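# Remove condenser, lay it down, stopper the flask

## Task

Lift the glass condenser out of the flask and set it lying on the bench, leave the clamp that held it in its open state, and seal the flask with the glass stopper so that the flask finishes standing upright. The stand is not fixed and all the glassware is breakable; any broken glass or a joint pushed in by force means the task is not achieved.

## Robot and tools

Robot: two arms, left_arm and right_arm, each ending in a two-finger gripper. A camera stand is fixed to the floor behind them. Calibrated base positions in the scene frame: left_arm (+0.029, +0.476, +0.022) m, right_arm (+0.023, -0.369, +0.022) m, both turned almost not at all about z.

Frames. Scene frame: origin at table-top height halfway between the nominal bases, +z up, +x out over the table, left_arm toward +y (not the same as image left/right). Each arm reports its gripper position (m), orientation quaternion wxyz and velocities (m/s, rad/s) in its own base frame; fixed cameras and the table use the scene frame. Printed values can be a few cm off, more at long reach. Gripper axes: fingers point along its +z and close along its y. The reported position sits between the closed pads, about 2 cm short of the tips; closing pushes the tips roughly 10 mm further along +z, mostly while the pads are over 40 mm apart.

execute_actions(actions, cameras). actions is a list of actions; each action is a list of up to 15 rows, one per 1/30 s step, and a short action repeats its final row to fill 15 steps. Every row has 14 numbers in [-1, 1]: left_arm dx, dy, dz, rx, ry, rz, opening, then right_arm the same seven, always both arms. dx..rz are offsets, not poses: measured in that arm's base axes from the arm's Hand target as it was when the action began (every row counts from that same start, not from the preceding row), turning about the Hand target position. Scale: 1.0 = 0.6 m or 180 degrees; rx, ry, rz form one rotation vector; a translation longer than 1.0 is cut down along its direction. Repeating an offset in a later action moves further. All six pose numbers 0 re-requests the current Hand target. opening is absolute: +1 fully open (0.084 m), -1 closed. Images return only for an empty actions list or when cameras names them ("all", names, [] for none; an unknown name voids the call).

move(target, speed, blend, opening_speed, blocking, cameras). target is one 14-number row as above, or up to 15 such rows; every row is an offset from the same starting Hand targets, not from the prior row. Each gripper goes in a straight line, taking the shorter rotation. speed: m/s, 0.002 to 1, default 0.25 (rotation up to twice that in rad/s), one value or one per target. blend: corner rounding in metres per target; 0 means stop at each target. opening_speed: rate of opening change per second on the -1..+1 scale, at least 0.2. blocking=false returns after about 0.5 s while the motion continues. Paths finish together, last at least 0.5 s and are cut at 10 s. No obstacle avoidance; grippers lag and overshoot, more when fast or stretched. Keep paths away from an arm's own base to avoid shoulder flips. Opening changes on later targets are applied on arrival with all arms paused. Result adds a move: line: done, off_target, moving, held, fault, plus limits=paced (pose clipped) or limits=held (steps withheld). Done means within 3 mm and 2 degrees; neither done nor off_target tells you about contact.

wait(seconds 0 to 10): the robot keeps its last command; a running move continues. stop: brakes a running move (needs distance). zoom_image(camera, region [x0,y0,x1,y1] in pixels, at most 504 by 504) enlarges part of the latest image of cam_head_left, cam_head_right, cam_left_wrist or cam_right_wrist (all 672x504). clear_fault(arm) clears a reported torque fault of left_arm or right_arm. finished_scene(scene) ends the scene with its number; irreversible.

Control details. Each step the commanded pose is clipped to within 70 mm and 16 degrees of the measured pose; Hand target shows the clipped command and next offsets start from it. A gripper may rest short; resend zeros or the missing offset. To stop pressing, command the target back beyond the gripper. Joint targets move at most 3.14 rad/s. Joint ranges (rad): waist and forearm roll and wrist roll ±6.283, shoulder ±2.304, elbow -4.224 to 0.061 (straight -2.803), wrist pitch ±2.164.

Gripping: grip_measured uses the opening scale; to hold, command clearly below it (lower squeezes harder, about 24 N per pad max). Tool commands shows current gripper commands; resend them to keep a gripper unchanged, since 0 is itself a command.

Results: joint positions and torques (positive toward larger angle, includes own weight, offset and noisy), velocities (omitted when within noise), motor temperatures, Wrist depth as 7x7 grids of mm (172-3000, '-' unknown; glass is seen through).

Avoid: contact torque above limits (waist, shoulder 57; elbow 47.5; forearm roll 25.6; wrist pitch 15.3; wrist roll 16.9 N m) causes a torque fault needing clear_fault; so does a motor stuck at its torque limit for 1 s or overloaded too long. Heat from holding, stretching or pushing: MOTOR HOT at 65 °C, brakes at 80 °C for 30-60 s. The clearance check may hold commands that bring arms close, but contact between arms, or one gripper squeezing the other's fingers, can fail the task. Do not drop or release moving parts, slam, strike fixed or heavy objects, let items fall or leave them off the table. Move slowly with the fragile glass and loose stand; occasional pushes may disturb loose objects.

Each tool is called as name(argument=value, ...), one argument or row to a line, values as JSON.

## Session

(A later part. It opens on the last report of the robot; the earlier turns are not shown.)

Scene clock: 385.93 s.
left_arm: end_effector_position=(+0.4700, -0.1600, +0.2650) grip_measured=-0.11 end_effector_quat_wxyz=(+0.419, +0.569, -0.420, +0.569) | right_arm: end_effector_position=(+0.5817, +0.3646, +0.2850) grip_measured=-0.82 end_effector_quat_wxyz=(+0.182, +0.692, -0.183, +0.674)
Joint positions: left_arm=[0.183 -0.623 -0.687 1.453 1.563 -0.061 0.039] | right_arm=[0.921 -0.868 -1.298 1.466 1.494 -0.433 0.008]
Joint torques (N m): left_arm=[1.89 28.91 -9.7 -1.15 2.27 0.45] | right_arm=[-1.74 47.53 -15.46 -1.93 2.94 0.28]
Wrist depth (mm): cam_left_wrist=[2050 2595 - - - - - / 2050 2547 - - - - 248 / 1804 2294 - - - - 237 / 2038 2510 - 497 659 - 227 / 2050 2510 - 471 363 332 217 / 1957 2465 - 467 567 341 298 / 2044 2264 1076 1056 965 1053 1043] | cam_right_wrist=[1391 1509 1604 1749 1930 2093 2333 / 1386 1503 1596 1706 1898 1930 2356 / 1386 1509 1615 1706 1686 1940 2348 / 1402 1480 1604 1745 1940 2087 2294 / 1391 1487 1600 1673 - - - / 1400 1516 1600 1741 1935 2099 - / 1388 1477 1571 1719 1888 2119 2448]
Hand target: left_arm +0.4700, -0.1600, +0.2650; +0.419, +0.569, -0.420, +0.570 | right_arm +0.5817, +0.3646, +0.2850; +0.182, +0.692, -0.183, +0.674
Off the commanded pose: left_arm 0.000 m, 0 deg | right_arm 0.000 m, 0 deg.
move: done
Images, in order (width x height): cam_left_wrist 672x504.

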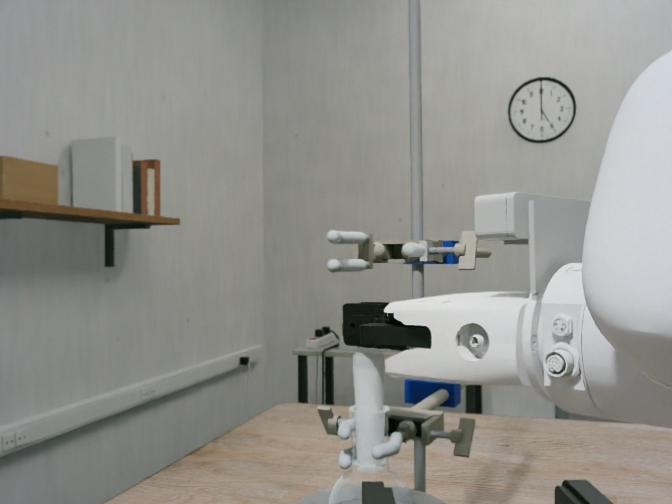

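move(
  target=[0, 0, 0, 0, 0, 0, -0.1, 0, 0, -0.0217, 0, 0, 0, -1],
  speed=0.02,
  cameras=["cam_left_wrist"],
)

zoom_image(
  camera="cam_left_wrist",
  region=[320, 340, 420, 500],
)

Scene clock: 387.83 s.
left_arm: end_effector_position=(+0.4700, -0.1600, +0.2650) grip_measured=-0.11 end_effector_quat_wxyz=(+0.419, +0.569, -0.420, +0.570) | right_arm: end_effector_position=(+0.5817, +0.3646, +0.2720) grip_measured=-0.82 end_effector_quat_wxyz=(+0.182, +0.692, -0.183, +0.674)
Joint positions: left_arm=[0.183 -0.623 -0.686 1.453 1.563 -0.061 0.039] | right_arm=[0.921 -0.892 -1.304 1.465 1.496 -0.415 0.008]
Joint torques (N m): left_arm=[2.61 30.13 -9.12 -0.4 2.23 0.41] | right_arm=[-0.92 49.03 -15.72 -1.81 3 0.31]
Wrist depth (mm): cam_left_wrist=[2056 2595 - - - - - / 2026 2566 - - - - 258 / 1804 2242 - - - - 240 / 2050 2465 - 497 660 - 231 / 2008 2538 - - 380 338 221 / 1985 2448 - 469 493 331 281 / 2038 2242 1058 1059 959 1050 956] | cam_right_wrist=[1397 1506 1596 1741 1924 2074 2340 / 1400 1509 1600 1702 1888 1924 2364 / 1386 1516 1596 1698 1649 1852 2279 / 1400 1449 - - - - - / 1388 1483 1622 1741 1940 2112 - / 1400 1506 1615 1741 1903 2093 2279 / 1391 1487 1578 1694 1888 2106 2356]
Hand target: left_arm +0.4700, -0.1600, +0.2650; +0.419, +0.569, -0.420, +0.570 | right_arm +0.5817, +0.3646, +0.2720; +0.182, +0.692, -0.183, +0.674
Off the commanded pose: left_arm 0.000 m, 0 deg | right_arm 0.000 m, 0 deg.
move: done
Images, in order (width x height): cam_left_wrist 672x504.

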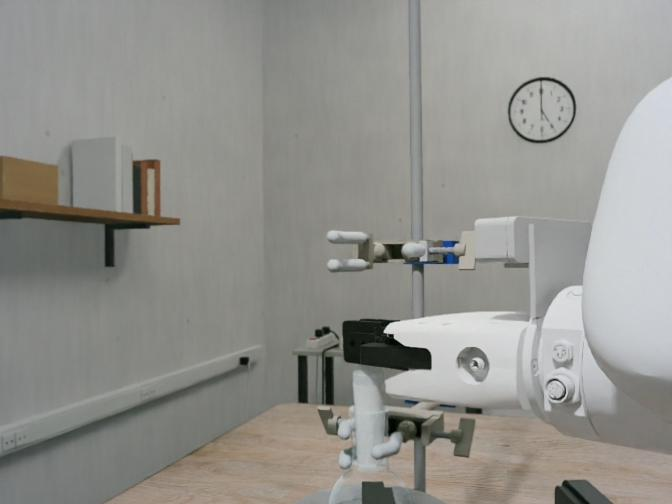

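Scaled by 3.150 from the camera's 672x504 image, which has a finer 960x720 frame.

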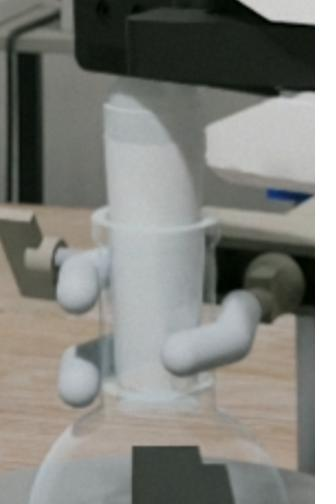

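move(
  target=[0, 0, 0, 0, 0, 0, -0.1, 0, 0, -0.0117, 0, 0, 0, -1],
  speed=0.015,
)

move(
  target=[0, 0, 0, 0, 0, 0, -0.1, 0, 0, -0.0033, 0, 0, 0, -1],
  speed=0.01,
  cameras=["cam_left_wrist"],
)

zoom_image(
  camera="cam_left_wrist",
  region=[320, 340, 420, 500],
)

Scene clock: 389.20 s.
left_arm: end_effector_position=(+0.4700, -0.1600, +0.2650) grip_measured=-0.11 end_effector_quat_wxyz=(+0.419, +0.569, -0.420, +0.570) | right_arm: end_effector_position=(+0.5817, +0.3646, +0.2650) grip_measured=-0.82 end_effector_quat_wxyz=(+0.182, +0.692, -0.183, +0.674)
Joint positions: left_arm=[0.183 -0.623 -0.686 1.453 1.563 -0.061 0.039] | right_arm=[0.921 -0.905 -1.307 1.464 1.497 -0.405 0.008]
Joint torques (N m): left_arm=[3.29 29.19 -9.48 -0.54 2.31 0.36] | right_arm=[-1.44 45.8 -15.53 -2.41 2.78 0.39]
Wrist depth (mm): cam_left_wrist=[2032 2566 - - - - - / 2026 2575 - - - - - / 1828 2294 - - - - 244 / 2050 2585 - 496 659 - 231 / 2014 2492 - - 659 342 224 / 1962 2431 - 467 375 331 220 / 2020 2264 1066 1066 965 1050 324] | cam_right_wrist=[1391 1506 1600 1736 1940 2062 2348 / 1394 1506 1593 1715 1862 1935 2271 / 1391 - - - - - - / 1394 1455 - - - - - / 1405 1471 1607 1754 1935 2106 2431 / 1394 1509 1611 1763 1888 2099 2294 / 1369 1480 1574 1686 1877 2093 2333]
Hand target: left_arm +0.4700, -0.1600, +0.2650; +0.419, +0.569, -0.420, +0.570 | right_arm +0.5817, +0.3646, +0.2650; +0.182, +0.692, -0.183, +0.674
Off the commanded pose: left_arm 0.000 m, 0 deg | right_arm 0.000 m, 0 deg.
move: done

Scene clock: 389.90 s.
left_arm: end_effector_position=(+0.4700, -0.1600, +0.2650) grip_measured=-0.11 end_effector_quat_wxyz=(+0.419, +0.569, -0.420, +0.570) | right_arm: end_effector_position=(+0.5817, +0.3646, +0.2630) grip_measured=-0.82 end_effector_quat_wxyz=(+0.182, +0.692, -0.183, +0.674)
Joint positions: left_arm=[0.183 -0.623 -0.686 1.453 1.563 -0.061 0.039] | right_arm=[0.921 -0.909 -1.308 1.464 1.498 -0.402 0.008]
Joint torques (N m): left_arm=[2.54 28.6 -9.29 -0.16 2.29 0.51] | right_arm=[-1.11 46.55 -15.75 -2.15 2.95 0.25]
Wrist depth (mm): cam_left_wrist=[2062 2575 - - - - - / 2087 2575 - - - - - / 1804 2302 - - - - 245 / 1996 2547 - 496 657 - 232 / 2002 2556 - - 661 344 225 / 1951 2439 - 467 374 332 218 / 2032 2264 1069 1058 968 1048 318] | cam_right_wrist=[1402 1496 1604 1745 1919 2093 2325 / 1388 1503 1600 1723 1882 1957 2279 / 1405 - - - - - - / 1397 1446 - - - - - / 1394 1519 1611 1767 1935 2112 2364 / 1405 1513 1600 1763 1893 2112 2264 / 1372 1480 1564 1698 1888 2093 2356]
Hand target: left_arm +0.4700, -0.1600, +0.2650; +0.419, +0.569, -0.420, +0.570 | right_arm +0.5817, +0.3646, +0.2630; +0.182, +0.692, -0.183, +0.674
Off the commanded pose: left_arm 0.000 m, 0 deg | right_arm 0.000 m, 0 deg.
move: done
Images, in order (width x height): cam_left_wrist 672x504.

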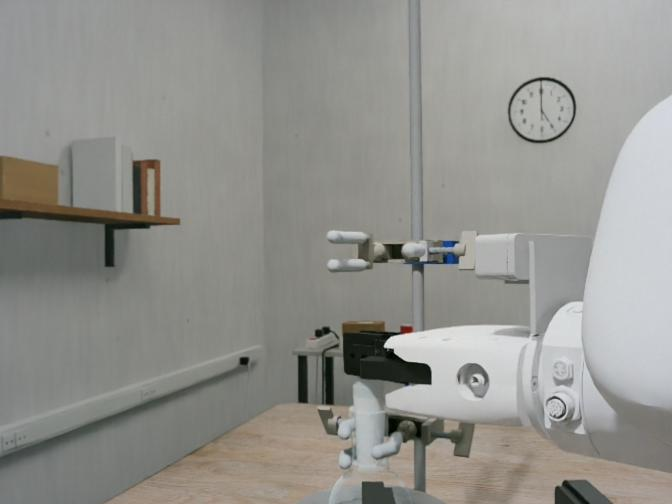

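Scaled by 3.150 from the camera's 672x504 image, which has a finer 960x720 frame.

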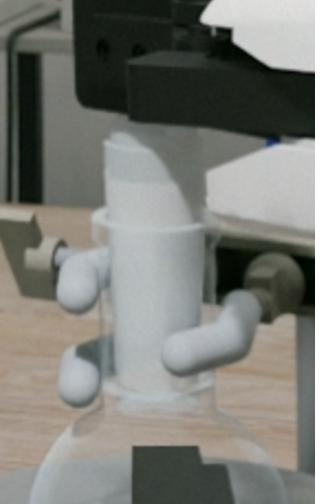

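move(
  target=[0, 0, 0, 0, 0, 0, -0.1, 0, 0, -0.005, 0, 0, 0, -1],
  speed=0.01,
)

move(
  target=[0, 0, 0, 0, 0, 0, -0.1, 0, 0, -0.0025, 0, 0, 0, -1],
  speed=0.007,
)

move(
  target=[0, 0, 0, 0, 0, 0, -0.1, 0, 0, -0.0017, 0, 0, 0, -1],
  speed=0.006,
  cameras=["cam_left_wrist"],
)

zoom_image(
  camera="cam_left_wrist",
  region=[320, 340, 420, 500],
)

Scene clock: 391.00 s.
left_arm: end_effector_position=(+0.4700, -0.1600, +0.2650) grip_measured=-0.11 end_effector_quat_wxyz=(+0.419, +0.569, -0.420, +0.570) | right_arm: end_effector_position=(+0.5817, +0.3646, +0.2600) grip_measured=-0.82 end_effector_quat_wxyz=(+0.182, +0.692, -0.183, +0.674)
Joint positions: left_arm=[0.183 -0.623 -0.686 1.453 1.563 -0.061 0.039] | right_arm=[0.921 -0.915 -1.31 1.464 1.498 -0.398 0.008]
Joint torques (N m): left_arm=[1.86 30.46 -8.59 -0.23 2.33 0.38] | right_arm=[-1.71 46.88 -15.09 -2.17 2.82 0.39]
Wrist depth (mm): cam_left_wrist=[2044 2595 - - - - - / 2020 2538 - - - - - / 1795 2264 - - - - 248 / 2044 2595 - 497 660 - 233 / 2044 2556 - - 657 346 227 / 1940 2414 - 467 361 333 217 / 1991 2242 1067 1067 969 966 303] | cam_right_wrist=[1397 1509 1600 1736 1930 2080 2325 / 1386 1503 1589 1745 1924 1857 2192 / 1391 1452 - - - - - / 1394 1474 1596 - - 2093 - / 1397 1506 1600 1763 1919 2093 2302 / 1386 1519 1593 1749 1898 2093 2257 / 1380 1483 1574 1690 1898 2132 2381]
Hand target: left_arm +0.4700, -0.1600, +0.2650; +0.419, +0.569, -0.420, +0.570 | right_arm +0.5817, +0.3646, +0.2600; +0.182, +0.692, -0.183, +0.674
Off the commanded pose: left_arm 0.000 m, 0 deg | right_arm 0.000 m, 0 deg.
move: done

Scene clock: 391.70 s.
left_arm: end_effector_position=(+0.4700, -0.1600, +0.2650) grip_measured=-0.11 end_effector_quat_wxyz=(+0.419, +0.569, -0.420, +0.570) | right_arm: end_effector_position=(+0.5817, +0.3646, +0.2585) grip_measured=-0.82 end_effector_quat_wxyz=(+0.182, +0.692, -0.183, +0.674)
Joint positions: left_arm=[0.183 -0.623 -0.686 1.453 1.563 -0.061 0.039] | right_arm=[0.921 -0.918 -1.311 1.464 1.498 -0.396 0.008]
Joint torques (N m): left_arm=[1.53 28.26 -9.55 -0.73 2.37 0.3] | right_arm=[-1.91 48.52 -15.37 -2.23 2.84 0.37]
Wrist depth (mm): cam_left_wrist=[2062 2575 - - - - - / 2068 2595 - - - - - / 1804 2286 - - - - 249 / 2062 2624 - 496 659 - 234 / 2062 2538 - - 662 - 228 / 1962 2492 - 467 362 333 217 / 2002 2242 1069 1058 963 959 300] | cam_right_wrist=[1394 1499 1589 1749 1930 2087 2279 / 1394 1513 1593 1745 1919 1946 2279 / 1397 1474 1600 - - - - / 1397 1490 1600 1767 1914 2080 - / 1397 1516 1615 1745 1930 2068 2348 / 1400 1516 1611 1758 1888 2099 2279 / 1372 1471 1567 1673 1872 2093 2286]
Hand target: left_arm +0.4700, -0.1600, +0.2650; +0.419, +0.569, -0.420, +0.570 | right_arm +0.5817, +0.3646, +0.2585; +0.182, +0.692, -0.183, +0.674
Off the commanded pose: left_arm 0.000 m, 0 deg | right_arm 0.000 m, 0 deg.
move: done

Scene clock: 392.40 s.
left_arm: end_effector_position=(+0.4700, -0.1600, +0.2650) grip_measured=-0.11 end_effector_quat_wxyz=(+0.419, +0.569, -0.420, +0.570) | right_arm: end_effector_position=(+0.5817, +0.3646, +0.2575) grip_measured=-0.82 end_effector_quat_wxyz=(+0.182, +0.692, -0.183, +0.674)
Joint positions: left_arm=[0.183 -0.623 -0.686 1.453 1.563 -0.061 0.039] | right_arm=[0.921 -0.92 -1.311 1.464 1.499 -0.395 0.008]
Joint torques (N m): left_arm=[2.02 28.72 -9.39 -0.74 2.23 0.19] | right_arm=[-1.54 46.62 -14.94 -2.26 2.87 0.56]
Wrist depth (mm): cam_left_wrist=[2056 2528 - - - - - / 2056 2604 - - - - - / 1790 2279 - - - - 248 / 2050 2492 - 497 662 - 234 / 2038 2566 - - 657 - 227 / 1940 2474 - 467 362 333 217 / 2014 2264 1069 1059 974 963 298] | cam_right_wrist=[1386 1506 1600 1732 1919 2074 2271 / 1388 1499 1589 1736 1924 1940 2271 / 1386 1468 1607 - - - - / 1397 1503 1604 1749 1951 2106 2439 / 1402 1513 1611 1749 1940 2080 2348 / 1402 1513 1604 1758 1893 2080 2294 / 1364 1474 1571 1694 1914 2119 2294]
Hand target: left_arm +0.4700, -0.1600, +0.2650; +0.419, +0.569, -0.420, +0.570 | right_arm +0.5817, +0.3646, +0.2575; +0.182, +0.692, -0.183, +0.674
Off the commanded pose: left_arm 0.000 m, 0 deg | right_arm 0.000 m, 0 deg.
move: done
Images, in order (width x height): cam_left_wrist 672x504.

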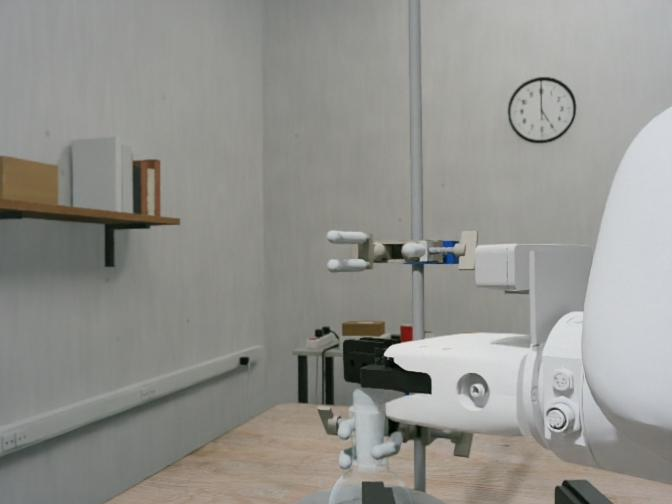

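Scaled by 3.150 from the camera's 672x504 image, which has a finer 960x720 frame.

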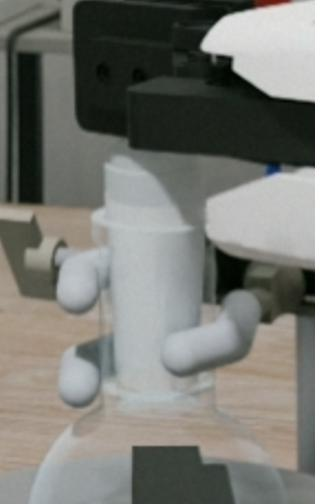

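move(
  target=[0, 0, 0, 0, 0, 0, -0.1, 0, 0, -0.0017, 0, 0, 0, -1],
  speed=0.006,
)

move(
  target=[0, 0, 0, 0, 0, 0, -0.1, 0, 0, -0.0012, 0, 0, 0, -1],
  speed=0.005,
)

move(
  target=[0, 0, 0, 0, 0, 0, -0.1, 0, 0, -0.0012, 0, 0, 0, -1],
  speed=0.005,
  cameras=["cam_left_wrist"],
)

zoom_image(
  camera="cam_left_wrist",
  region=[320, 340, 420, 500],
)

Scene clock: 393.70 s.
left_arm: end_effector_position=(+0.4700, -0.1600, +0.2650) grip_measured=-0.11 end_effector_quat_wxyz=(+0.419, +0.569, -0.420, +0.570) | right_arm: end_effector_position=(+0.5817, +0.3646, +0.2565) grip_measured=-0.82 end_effector_quat_wxyz=(+0.182, +0.692, -0.183, +0.674)
Joint positions: left_arm=[0.183 -0.623 -0.686 1.453 1.563 -0.061 0.039] | right_arm=[0.921 -0.922 -1.312 1.463 1.499 -0.394 0.008]
Joint torques (N m): left_arm=[1.06 28.93 -9.39 -0.49 2.28 0.37] | right_arm=[-1.33 46.79 -14.81 -2.38 2.86 0.34]
Wrist depth (mm): cam_left_wrist=[2038 2585 - - - - - / 2038 2604 - - - - - / 1804 2309 - - - - 249 / 2038 2566 - 498 658 - 235 / 2032 2501 - - 659 - 227 / 1924 2422 - 464 362 332 217 / 2008 2279 1074 1063 963 972 309] | cam_right_wrist=[1386 1499 1600 1749 1935 2074 2264 / 1388 1499 1600 1741 1882 2038 2199 / 1386 1468 1600 - - - - / 1405 1519 1596 1758 1935 2087 2381 / 1397 1506 1600 1745 1930 2087 2340 / 1405 1519 1604 1754 1893 2068 2302 / 1372 1474 1578 1694 1877 2099 2279]
Hand target: left_arm +0.4700, -0.1600, +0.2650; +0.419, +0.569, -0.420, +0.570 | right_arm +0.5817, +0.3646, +0.2565; +0.182, +0.692, -0.183, +0.674
Off the commanded pose: left_arm 0.000 m, 0 deg | right_arm 0.000 m, 0 deg.
move: done

Scene clock: 394.40 s.
left_arm: end_effector_position=(+0.4700, -0.1600, +0.2650) grip_measured=-0.11 end_effector_quat_wxyz=(+0.419, +0.569, -0.420, +0.570) | right_arm: end_effector_position=(+0.5817, +0.3646, +0.2557) grip_measured=-0.82 end_effector_quat_wxyz=(+0.182, +0.692, -0.183, +0.674)
Joint positions: left_arm=[0.183 -0.623 -0.686 1.453 1.563 -0.061 0.039] | right_arm=[0.921 -0.923 -1.312 1.463 1.499 -0.393 0.008]
Joint torques (N m): left_arm=[1.67 28.96 -9.16 -0.09 2.19 0.31] | right_arm=[-2.17 48.18 -15.54 -1.92 2.74 0.4]
Wrist depth (mm): cam_left_wrist=[2080 2585 - - - - - / 2044 2538 - - - - - / 1804 2271 - - - - 250 / 2026 2595 - 497 660 - 235 / 2002 2538 - - - - 228 / 1968 2431 - 466 361 332 218 / 2050 2235 1071 1061 958 969 309] | cam_right_wrist=[1388 1503 1607 1754 1914 2093 2235 / 1394 1503 1585 1767 1919 2002 - / 1380 1474 1604 - - - - / 1397 1477 1619 1749 1935 2080 2286 / 1397 1529 1604 1754 1914 2093 2372 / 1400 1506 1607 1749 1867 2050 2309 / 1366 1462 1571 1673 1888 2093 2294]
Hand target: left_arm +0.4700, -0.1600, +0.2650; +0.419, +0.569, -0.420, +0.570 | right_arm +0.5817, +0.3646, +0.2557; +0.182, +0.692, -0.183, +0.674
Off the commanded pose: left_arm 0.000 m, 0 deg | right_arm 0.000 m, 0 deg.
move: done

Scene clock: 395.10 s.
left_arm: end_effector_position=(+0.4700, -0.1600, +0.2650) grip_measured=-0.11 end_effector_quat_wxyz=(+0.419, +0.569, -0.420, +0.570) | right_arm: end_effector_position=(+0.5817, +0.3646, +0.2550) grip_measured=-0.82 end_effector_quat_wxyz=(+0.182, +0.692, -0.183, +0.674)
Joint positions: left_arm=[0.183 -0.623 -0.686 1.453 1.563 -0.061 0.039] | right_arm=[0.921 -0.924 -1.313 1.463 1.499 -0.392 0.008]
Joint torques (N m): left_arm=[3.54 28.04 -9.21 -0.87 2.24 0.37] | right_arm=[-2.78 47.23 -15.23 -2.15 2.79 0.3]
Wrist depth (mm): cam_left_wrist=[2050 2556 - - - - - / 2044 2538 - - - - - / 1799 2325 - - - - 250 / 2080 2538 - 496 661 - 236 / 2038 2556 - - - - 228 / 1940 2465 - 464 361 334 218 / 2026 2235 1067 1054 965 965 304] | cam_right_wrist=[1391 1496 1600 1758 1903 2080 2271 / 1391 1506 1596 1754 1914 2020 - / 1391 1480 1600 1665 - - - / 1397 1480 1596 1723 1946 2106 2431 / 1391 1503 1604 1758 1930 2099 2348 / 1402 1516 1607 1763 1872 2074 2286 / 1375 1465 1585 1706 1903 2093 2294]
Hand target: left_arm +0.4700, -0.1600, +0.2650; +0.419, +0.569, -0.420, +0.570 | right_arm +0.5817, +0.3646, +0.2550; +0.182, +0.692, -0.183, +0.674
Off the commanded pose: left_arm 0.000 m, 0 deg | right_arm 0.000 m, 0 deg.
move: done
Images, in order (width x height): cam_left_wrist 672x504.

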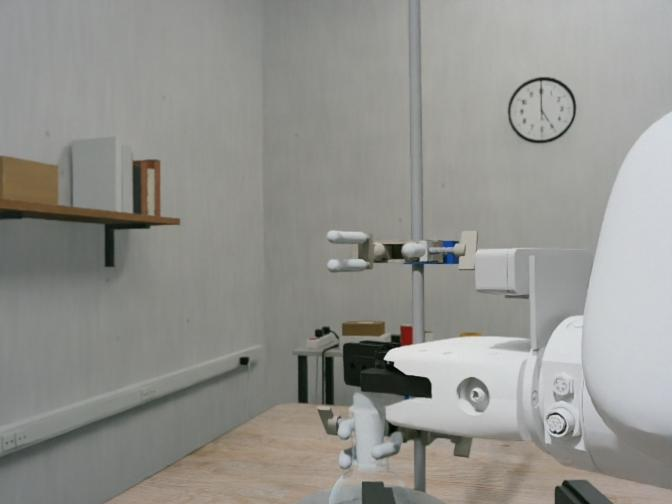

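Scaled by 3.150 from the camera's 672x504 image, which has a finer 960x720 frame.

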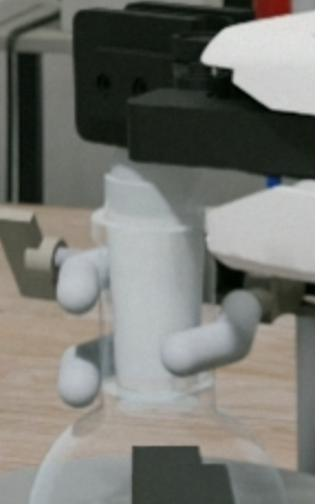

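move(
  target=[0, 0, 0, 0, 0, 0, -0.1, 0, 0, -0.0012, 0, 0, 0, -1],
  speed=0.005,
)

move(
  target=[0, 0, 0, 0, 0, 0, -0.1, 0, 0, -0.0012, 0, 0, 0, -1],
  speed=0.005,
)

move(
  target=[0, 0, 0, 0, 0, 0, -0.1, 0, 0, -0.0012, 0, 0, 0, -1],
  speed=0.005,
  cameras=["cam_left_wrist"],
)

zoom_image(
  camera="cam_left_wrist",
  region=[320, 340, 420, 500],
)

Scene clock: 396.17 s.
left_arm: end_effector_position=(+0.4700, -0.1600, +0.2650) grip_measured=-0.11 end_effector_quat_wxyz=(+0.419, +0.569, -0.420, +0.570) | right_arm: end_effector_position=(+0.5817, +0.3646, +0.2543) grip_measured=-0.82 end_effector_quat_wxyz=(+0.182, +0.692, -0.183, +0.674)
Joint positions: left_arm=[0.183 -0.623 -0.686 1.453 1.563 -0.061 0.039] | right_arm=[0.921 -0.926 -1.313 1.463 1.499 -0.391 0.008]
Joint torques (N m): left_arm=[4.26 30.18 -8.09 -0.84 2.22 0.42] | right_arm=[-2.73 48.19 -15.32 -2.11 2.78 0.35]
Wrist depth (mm): cam_left_wrist=[2032 2585 - - - - - / 2074 2538 - - - - - / 1809 2249 - - - - 250 / 2044 2566 - 494 660 - 236 / 2002 2575 - - - - 228 / 1946 2465 - 465 362 332 218 / 2056 2249 1054 1053 965 - 307] | cam_right_wrist=[1386 1496 1593 1741 1919 2087 2271 / 1400 1477 1600 1741 1930 2002 - / 1391 1462 1604 1706 - - - / 1391 1509 1607 1763 1924 2093 2348 / 1400 1503 1611 1749 1930 2106 2340 / 1394 1503 1604 1745 1888 2056 2271 / 1377 1458 1596 1706 1893 2093 2294]
Hand target: left_arm +0.4700, -0.1600, +0.2650; +0.419, +0.569, -0.420, +0.570 | right_arm +0.5817, +0.3646, +0.2543; +0.182, +0.692, -0.183, +0.674
Off the commanded pose: left_arm 0.000 m, 0 deg | right_arm 0.000 m, 0 deg.
move: done

Scene clock: 396.87 s.
left_arm: end_effector_position=(+0.4700, -0.1600, +0.2650) grip_measured=-0.11 end_effector_quat_wxyz=(+0.419, +0.569, -0.420, +0.570) | right_arm: end_effector_position=(+0.5817, +0.3646, +0.2536) grip_measured=-0.82 end_effector_quat_wxyz=(+0.182, +0.692, -0.183, +0.674)
Joint positions: left_arm=[0.183 -0.623 -0.686 1.453 1.563 -0.061 0.039] | right_arm=[0.921 -0.927 -1.314 1.463 1.499 -0.39 0.008]
Joint torques (N m): left_arm=[2.1 31.86 -8.92 -0.44 2.2 0.36] | right_arm=[-2.04 48.13 -15.35 -2.28 2.57 0.42]
Wrist depth (mm): cam_left_wrist=[2099 2566 - - - - - / 2032 2547 - - - - - / 1799 2271 - - - - 251 / 2008 2519 - 497 661 - 237 / 2014 2547 - - - - 228 / 1968 2510 - 464 364 332 218 / 2020 2271 1071 1059 959 - 305] | cam_right_wrist=[1391 1509 1607 1763 1914 2068 2264 / 1380 1465 1600 1749 1924 2087 - / 1391 1480 1611 - - - - / 1386 1503 1615 1754 1935 2087 2325 / 1391 1503 1589 1749 1940 2093 2372 / 1394 1509 1600 1754 1872 2062 2309 / 1366 1465 1578 1677 1877 2112 2309]
Hand target: left_arm +0.4700, -0.1600, +0.2650; +0.419, +0.569, -0.420, +0.570 | right_arm +0.5817, +0.3646, +0.2536; +0.182, +0.692, -0.183, +0.674
Off the commanded pose: left_arm 0.000 m, 0 deg | right_arm 0.000 m, 0 deg.
move: done

Scene clock: 397.57 s.
left_arm: end_effector_position=(+0.4700, -0.1600, +0.2650) grip_measured=-0.11 end_effector_quat_wxyz=(+0.419, +0.569, -0.420, +0.570) | right_arm: end_effector_position=(+0.5817, +0.3646, +0.2529) grip_measured=-0.82 end_effector_quat_wxyz=(+0.182, +0.692, -0.183, +0.674)
Joint positions: left_arm=[0.183 -0.623 -0.686 1.453 1.563 -0.061 0.039] | right_arm=[0.921 -0.929 -1.314 1.463 1.499 -0.389 0.008]
Joint torques (N m): left_arm=[2.92 28.81 -9.18 -0.42 2.39 0.22] | right_arm=[-1.37 46.74 -14.81 -2.62 2.25 0.4]
Wrist depth (mm): cam_left_wrist=[2062 2575 - - - - - / 2062 2604 - - - - - / 1790 2294 - - - - 252 / 2038 2595 - 496 658 - 237 / 2056 2556 - - - - 228 / 1924 2414 - 466 362 332 218 / 2014 2257 1071 1056 963 - 294] | cam_right_wrist=[1391 1496 1604 1745 1935 2068 2271 / 1391 1471 - 1723 1919 2087 - / 1397 1471 1589 - - - - / 1402 1519 1589 1749 1935 2087 2348 / 1400 1509 1615 1758 1914 2093 2340 / 1397 1509 1596 1749 1903 2062 2279 / 1372 1465 1578 1698 1888 2125 2279]
Hand target: left_arm +0.4700, -0.1600, +0.2650; +0.419, +0.569, -0.420, +0.570 | right_arm +0.5817, +0.3646, +0.2529; +0.182, +0.692, -0.183, +0.674
Off the commanded pose: left_arm 0.000 m, 0 deg | right_arm 0.000 m, 0 deg.
move: done
Images, in order (width x height): cam_left_wrist 672x504.

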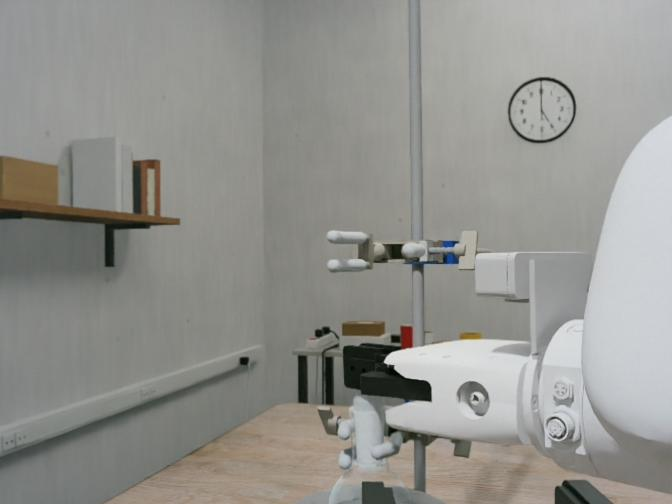

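Scaled by 3.150 from the camera's 672x504 image, which has a finer 960x720 frame.

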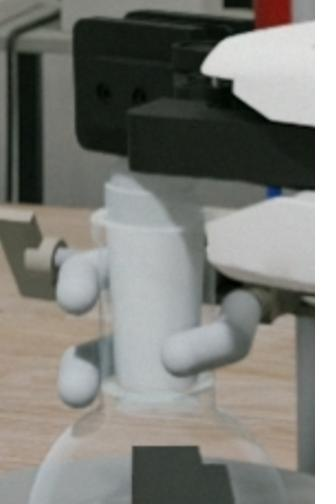

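move(
  target=[0, 0, 0, 0, 0, 0, -0.1, 0, 0, -0.0008, 0, 0, 0, -1],
  speed=0.005,
)

move(
  target=[0, 0, 0, 0, 0, 0, -0.1, 0, 0, -0.0008, 0, 0, 0, -1],
  speed=0.005,
)

Scene clock: 399.00 s.
left_arm: end_effector_position=(+0.4700, -0.1600, +0.2650) grip_measured=-0.11 end_effector_quat_wxyz=(+0.419, +0.569, -0.420, +0.570) | right_arm: end_effector_position=(+0.5817, +0.3646, +0.2524) grip_measured=-0.82 end_effector_quat_wxyz=(+0.182, +0.692, -0.183, +0.674)
Joint positions: left_arm=[0.183 -0.623 -0.686 1.453 1.563 -0.061 0.039] | right_arm=[0.921 -0.93 -1.314 1.463 1.499 -0.388 0.008]
Joint torques (N m): left_arm=[3.63 27.81 -9.27 -0.43 2.27 0.28] | right_arm=[-0.45 45.8 -14.74 -1.97 2.08 0.33]
Wrist depth (mm): cam_left_wrist=[2026 2538 - - - - - / 2044 2575 - - - - - / 1795 2257 - - - - 252 / 2020 2528 - 497 660 - 237 / 2044 2519 - - - - 229 / 1974 2474 - 466 362 332 219 / 2002 2294 1066 1066 970 - 293] | cam_right_wrist=[1394 1506 1593 1749 1924 2080 2286 / 1383 1449 - 1749 1877 2074 - / 1391 1503 1585 - - - - / 1405 1499 1607 1741 1919 2080 2333 / 1397 1496 1607 1754 1935 2099 2348 / 1394 1516 1611 1758 1898 2080 2279 / 1364 1458 1578 1702 1877 2093 2279]
Hand target: left_arm +0.4700, -0.1600, +0.2650; +0.419, +0.569, -0.420, +0.570 | right_arm +0.5817, +0.3646, +0.2524; +0.182, +0.692, -0.183, +0.674
Off the commanded pose: left_arm 0.000 m, 0 deg | right_arm 0.000 m, 0 deg.
move: done

Scene clock: 399.70 s.
left_arm: end_effector_position=(+0.4700, -0.1600, +0.2650) grip_measured=-0.11 end_effector_quat_wxyz=(+0.419, +0.569, -0.420, +0.570) | right_arm: end_effector_position=(+0.5817, +0.3646, +0.2519) grip_measured=-0.82 end_effector_quat_wxyz=(+0.182, +0.692, -0.183, +0.674)
Joint positions: left_arm=[0.183 -0.623 -0.686 1.453 1.563 -0.061 0.039] | right_arm=[0.921 -0.93 -1.315 1.463 1.499 -0.388 0.008]
Joint torques (N m): left_arm=[3.79 29.33 -8.78 -0.41 2.47 0.15] | right_arm=[-0.95 44.82 -14.49 -1.86 1.68 0.27]
Wrist depth (mm): cam_left_wrist=[2080 2566 - - - - - / 2068 2604 - - - - - / 1818 2286 - - - - 253 / 2026 2566 - 496 664 - 237 / 2014 2547 - - - - 229 / 1935 2414 - 466 363 332 218 / 2080 2279 1067 1058 974 - 292] | cam_right_wrist=[1388 1503 1596 1754 1908 2093 2271 / 1397 1474 - 1754 1872 2087 - / 1402 1513 1596 - - - - / 1397 1506 1596 1741 1930 2099 2333 / 1397 1493 1604 1745 1940 2099 2356 / 1394 1487 1604 1754 1877 2062 2286 / 1377 1465 1578 1719 1888 2099 2302]
Hand target: left_arm +0.4700, -0.1600, +0.2650; +0.419, +0.569, -0.420, +0.570 | right_arm +0.5817, +0.3646, +0.2519; +0.182, +0.692, -0.183, +0.674
Off the commanded pose: left_arm 0.000 m, 0 deg | right_arm 0.000 m, 0 deg.
move: done

move(
  target=[0, 0, 0, 0, 0, 0, -0.1, 0, 0, -0.0008, 0, 0, 0, -1],
  speed=0.005,
)

move(
  target=[0, 0, 0, 0, 0, 0, -0.1, 0, 0, -0.0008, 0, 0, 0, -1],
  speed=0.005,
  cameras=["cam_left_wrist"],
)

zoom_image(
  camera="cam_left_wrist",
  region=[320, 340, 420, 500],
)

Scene clock: 401.10 s.
left_arm: end_effector_position=(+0.4700, -0.1600, +0.2650) grip_measured=-0.11 end_effector_quat_wxyz=(+0.419, +0.569, -0.420, +0.570) | right_arm: end_effector_position=(+0.5817, +0.3646, +0.2514) grip_measured=-0.82 end_effector_quat_wxyz=(+0.182, +0.692, -0.183, +0.674)
Joint positions: left_arm=[0.183 -0.623 -0.686 1.453 1.563 -0.061 0.039] | right_arm=[0.921 -0.931 -1.315 1.463 1.499 -0.387 0.008]
Joint torques (N m): left_arm=[3.27 30.23 -9.61 0.11 2.31 0.3] | right_arm=[0.02 44.09 -14.68 -1.6 1.26 0.38]
Wrist depth (mm): cam_left_wrist=[2062 2595 - - - - - / 2026 2519 - - - - - / 1823 2242 - - - - 253 / 2050 2538 - 494 661 - 237 / 2026 2501 - - - - 229 / 1946 2405 - 466 363 332 219 / 2026 2249 1067 1063 968 - 292] | cam_right_wrist=[1391 1499 1607 1754 1924 2080 2264 / 1391 1474 - 1732 1888 2093 - / 1383 1509 1585 1673 - - - / 1400 1513 1596 1754 1946 2106 2356 / 1394 1513 1611 1741 1930 2106 2356 / 1411 1513 1600 1741 1877 2074 2309 / 1375 1458 1585 1702 1903 2099 2279]
Hand target: left_arm +0.4700, -0.1600, +0.2650; +0.419, +0.569, -0.420, +0.570 | right_arm +0.5817, +0.3646, +0.2514; +0.182, +0.692, -0.183, +0.674
Off the commanded pose: left_arm 0.000 m, 0 deg | right_arm 0.000 m, 0 deg.
move: done

Scene clock: 401.80 s.
left_arm: end_effector_position=(+0.4700, -0.1600, +0.2650) grip_measured=-0.11 end_effector_quat_wxyz=(+0.419, +0.569, -0.420, +0.570) | right_arm: end_effector_position=(+0.5817, +0.3646, +0.2510) grip_measured=-0.82 end_effector_quat_wxyz=(+0.182, +0.692, -0.183, +0.674)
Joint positions: left_arm=[0.183 -0.623 -0.686 1.453 1.563 -0.061 0.039] | right_arm=[0.921 -0.932 -1.315 1.463 1.5 -0.386 0.008]
Joint torques (N m): left_arm=[1.49 29.29 -9.83 -0.64 2.24 0.32] | right_arm=[0.54 43.12 -12.81 -1.5 0.48 0.29]
Wrist depth (mm): cam_left_wrist=[2056 2604 - - - - - / 2056 2556 - - - - - / 1781 2257 - - - - 253 / 2014 2547 - 494 656 - 237 / 2014 2575 - - - - 229 / 1924 2465 - 464 362 332 219 / 2002 2257 1069 1054 965 339 290] | cam_right_wrist=[1394 1499 1596 1754 1935 2087 2264 / 1400 1487 - 1758 1919 2074 - / 1386 1499 1582 1706 - - - / 1397 1483 1600 1745 1919 2099 2356 / 1397 1506 1607 1767 1935 2106 2348 / 1402 1513 1600 1758 1872 2056 2279 / 1372 1455 1582 1719 1888 2099 2264]
Hand target: left_arm +0.4700, -0.1600, +0.2650; +0.419, +0.569, -0.420, +0.570 | right_arm +0.5817, +0.3646, +0.2509; +0.182, +0.692, -0.183, +0.674
Off the commanded pose: left_arm 0.000 m, 0 deg | right_arm 0.000 m, 0 deg.
move: done
Images, in order (width x height): cam_left_wrist 672x504.

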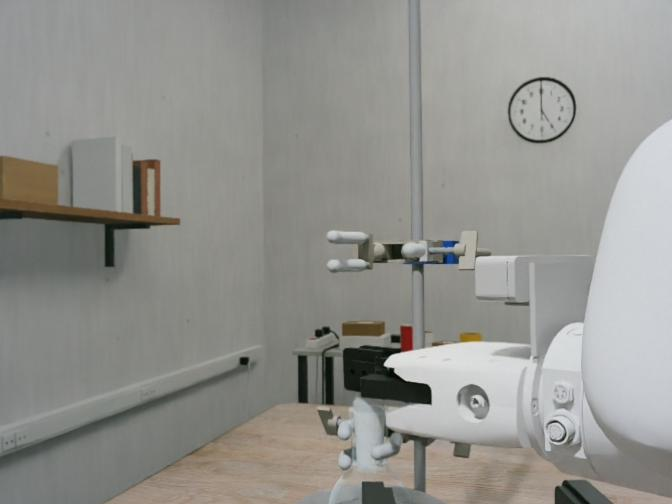

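Scaled by 3.150 from the camera's 672x504 image, which has a finer 960x720 frame.

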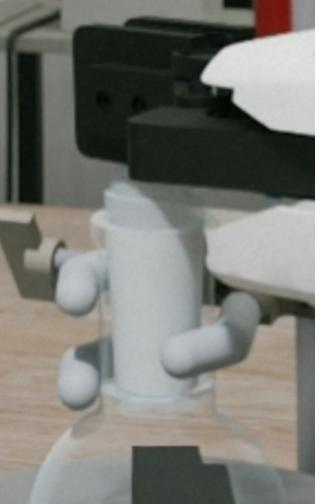

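move(
  target=[0, 0, 0, 0, 0, 0, -0.1, 0, 0, 0, 0, 0, 0, -0.4],
  speed=0.02,
  opening_speed=0.2,
  cameras=["cam_left_wrist"],
)

zoom_image(
  camera="cam_left_wrist",
  region=[320, 330, 420, 490],
)

Scene clock: 405.53 s.
left_arm: end_effector_position=(+0.4700, -0.1600, +0.2650) grip_measured=-0.11 end_effector_quat_wxyz=(+0.419, +0.569, -0.420, +0.570) | right_arm: end_effector_position=(+0.5817, +0.3646, +0.2509) grip_measured=-0.42 end_effector_quat_wxyz=(+0.182, +0.692, -0.183, +0.674)
Joint positions: left_arm=[0.183 -0.623 -0.686 1.453 1.563 -0.061 0.039] | right_arm=[0.921 -0.932 -1.315 1.463 1.499 -0.386 0.026]
Joint torques (N m): left_arm=[2.06 29.92 -9.81 -0.29 2.25 0.24] | right_arm=[1.65 55.97 -14.97 -0.41 2.89 0.2]
Wrist depth (mm): cam_left_wrist=[2026 2566 - - - - - / 2026 2538 - - - - - / 1785 2257 - - - - 253 / 2044 2547 - 494 660 - 237 / 2032 2510 - - - - 230 / 1924 2422 - 465 362 332 219 / 2032 2286 1069 1064 969 337 290] | cam_right_wrist=[1400 1503 1582 1732 1919 2087 2271 / 1386 1474 - 1758 1908 - - / 1388 1496 1585 1715 - - - / 1400 1483 1611 1758 1935 2080 2364 / 1397 1513 1615 1749 1940 2080 2356 / 1402 1506 1604 1749 1888 2074 2302 / 1375 1462 1593 1711 1898 2099 2271]
Hand target: left_arm +0.4700, -0.1600, +0.2650; +0.419, +0.569, -0.420, +0.570 | right_arm +0.5817, +0.3646, +0.2509; +0.182, +0.692, -0.183, +0.674
Off the commanded pose: left_arm 0.000 m, 0 deg | right_arm 0.000 m, 0 deg.
move: done
Images, in order (width x height): cam_left_wrist 672x504.

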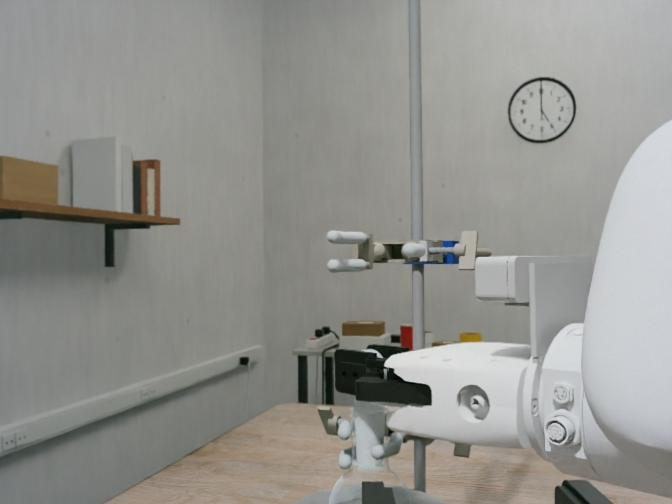

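Scaled by 3.150 from the camera's 672x504 image, which has a finer 960x720 frame.

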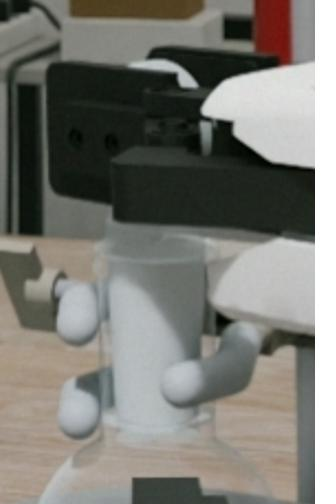

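zoom_image(
  camera="cam_left_wrist",
  region=[335, 340, 415, 430],
)

Scaled by 5.600 from the camera's 672x504 image, which has a finer 960x720 frame.

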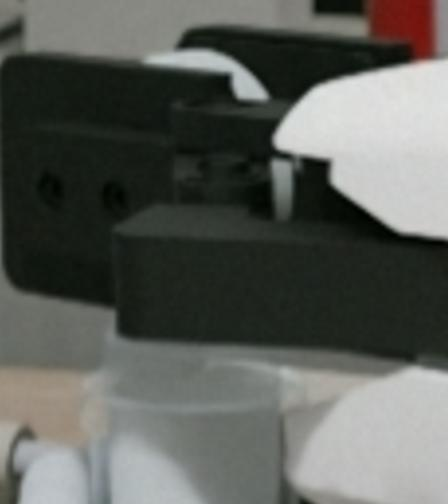

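move(
  target=[
    [0, 0, 0, 0, 0, 0, -0.1, -0.0577, 0.0332, 0.0017, 0, 0, 0, -0.4],
    [0, 0, 0, 0, 0, 0, -0.1, -0.1733, 0.0997, 0.005, 0, 0, 0, -0.4],
  ],
  speed=[0.03, 0.1],
  blend=[0.01, 0],
  cameras=["all"],
)

zoom_image(
  camera="cam_left_wrist",
  region=[300, 320, 440, 500],
)

Scene clock: 409.10 s.
left_arm: end_effector_position=(+0.4700, -0.1600, +0.2650) grip_measured=-0.11 end_effector_quat_wxyz=(+0.419, +0.569, -0.420, +0.570) | right_arm: end_effector_position=(+0.4777, +0.4244, +0.2539) grip_measured=-0.42 end_effector_quat_wxyz=(+0.182, +0.692, -0.183, +0.674)
Joint positions: left_arm=[0.183 -0.623 -0.686 1.453 1.563 -0.061 0.039] | right_arm=[1.118 -0.921 -1.301 1.646 1.573 -0.385 0.026]
Joint torques (N m): left_arm=[1.84 30.27 -9.24 0.14 2.36 0.12] | right_arm=[1.86 46.66 -14.81 -0.06 2.67 -0.27]
Wrist depth (mm): cam_left_wrist=[2074 2547 - - - - - / 2080 2519 - - - - - / 1804 2271 - - - - - / 2038 2510 - 494 - - - / 2050 2528 - - - - - / 1957 2414 - 476 - 352 287 / 2050 2242 1063 1058 969 - 279] | cam_right_wrist=[1496 1604 1728 1862 2062 2235 2422 / 1493 1604 1719 1818 2008 2062 2448 / 1487 1615 1706 1828 1732 244 241 / 1493 1619 1715 1823 2020 2235 2457 / 1496 1619 1715 1867 2080 2228 2431 / 1493 1622 1723 1838 2026 2228 2457 / 1471 1578 1665 1823 2038 2185 2381]
Hand target: left_arm +0.4700, -0.1600, +0.2650; +0.419, +0.569, -0.420, +0.570 | right_arm +0.4777, +0.4244, +0.2539; +0.182, +0.692, -0.183, +0.674
Off the commanded pose: left_arm 0.000 m, 0 deg | right_arm 0.000 m, 0 deg.
move: done

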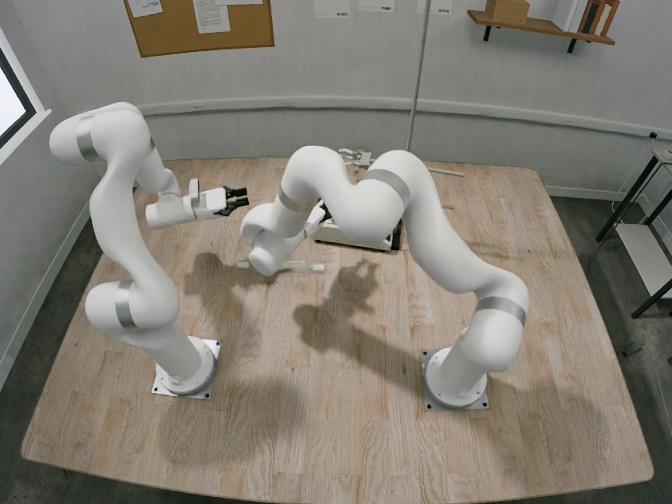

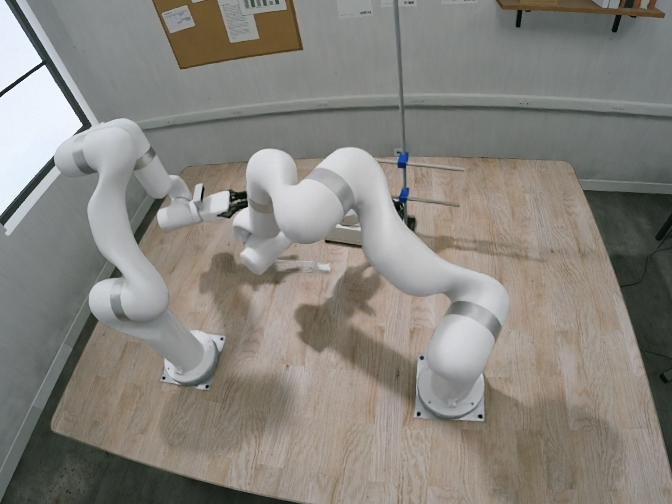

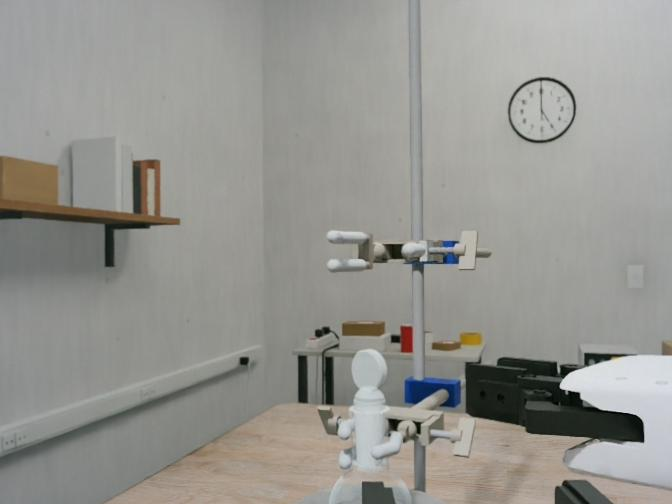

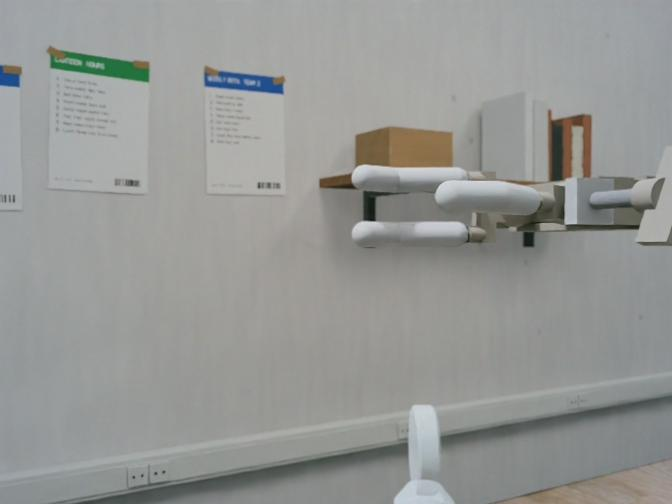

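Scaled by 2.800 from the camera's 672x504 image, which has a finer 960x720 frame.

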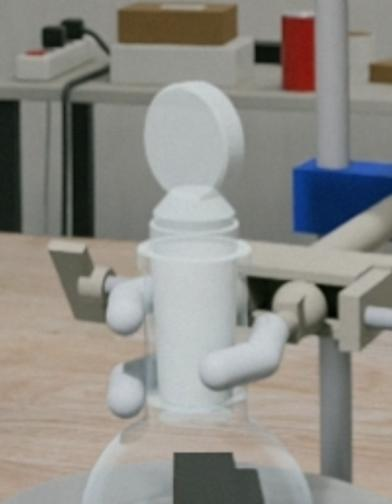

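finished_scene(
  scene=1,
)

The scene is finished: the task was done.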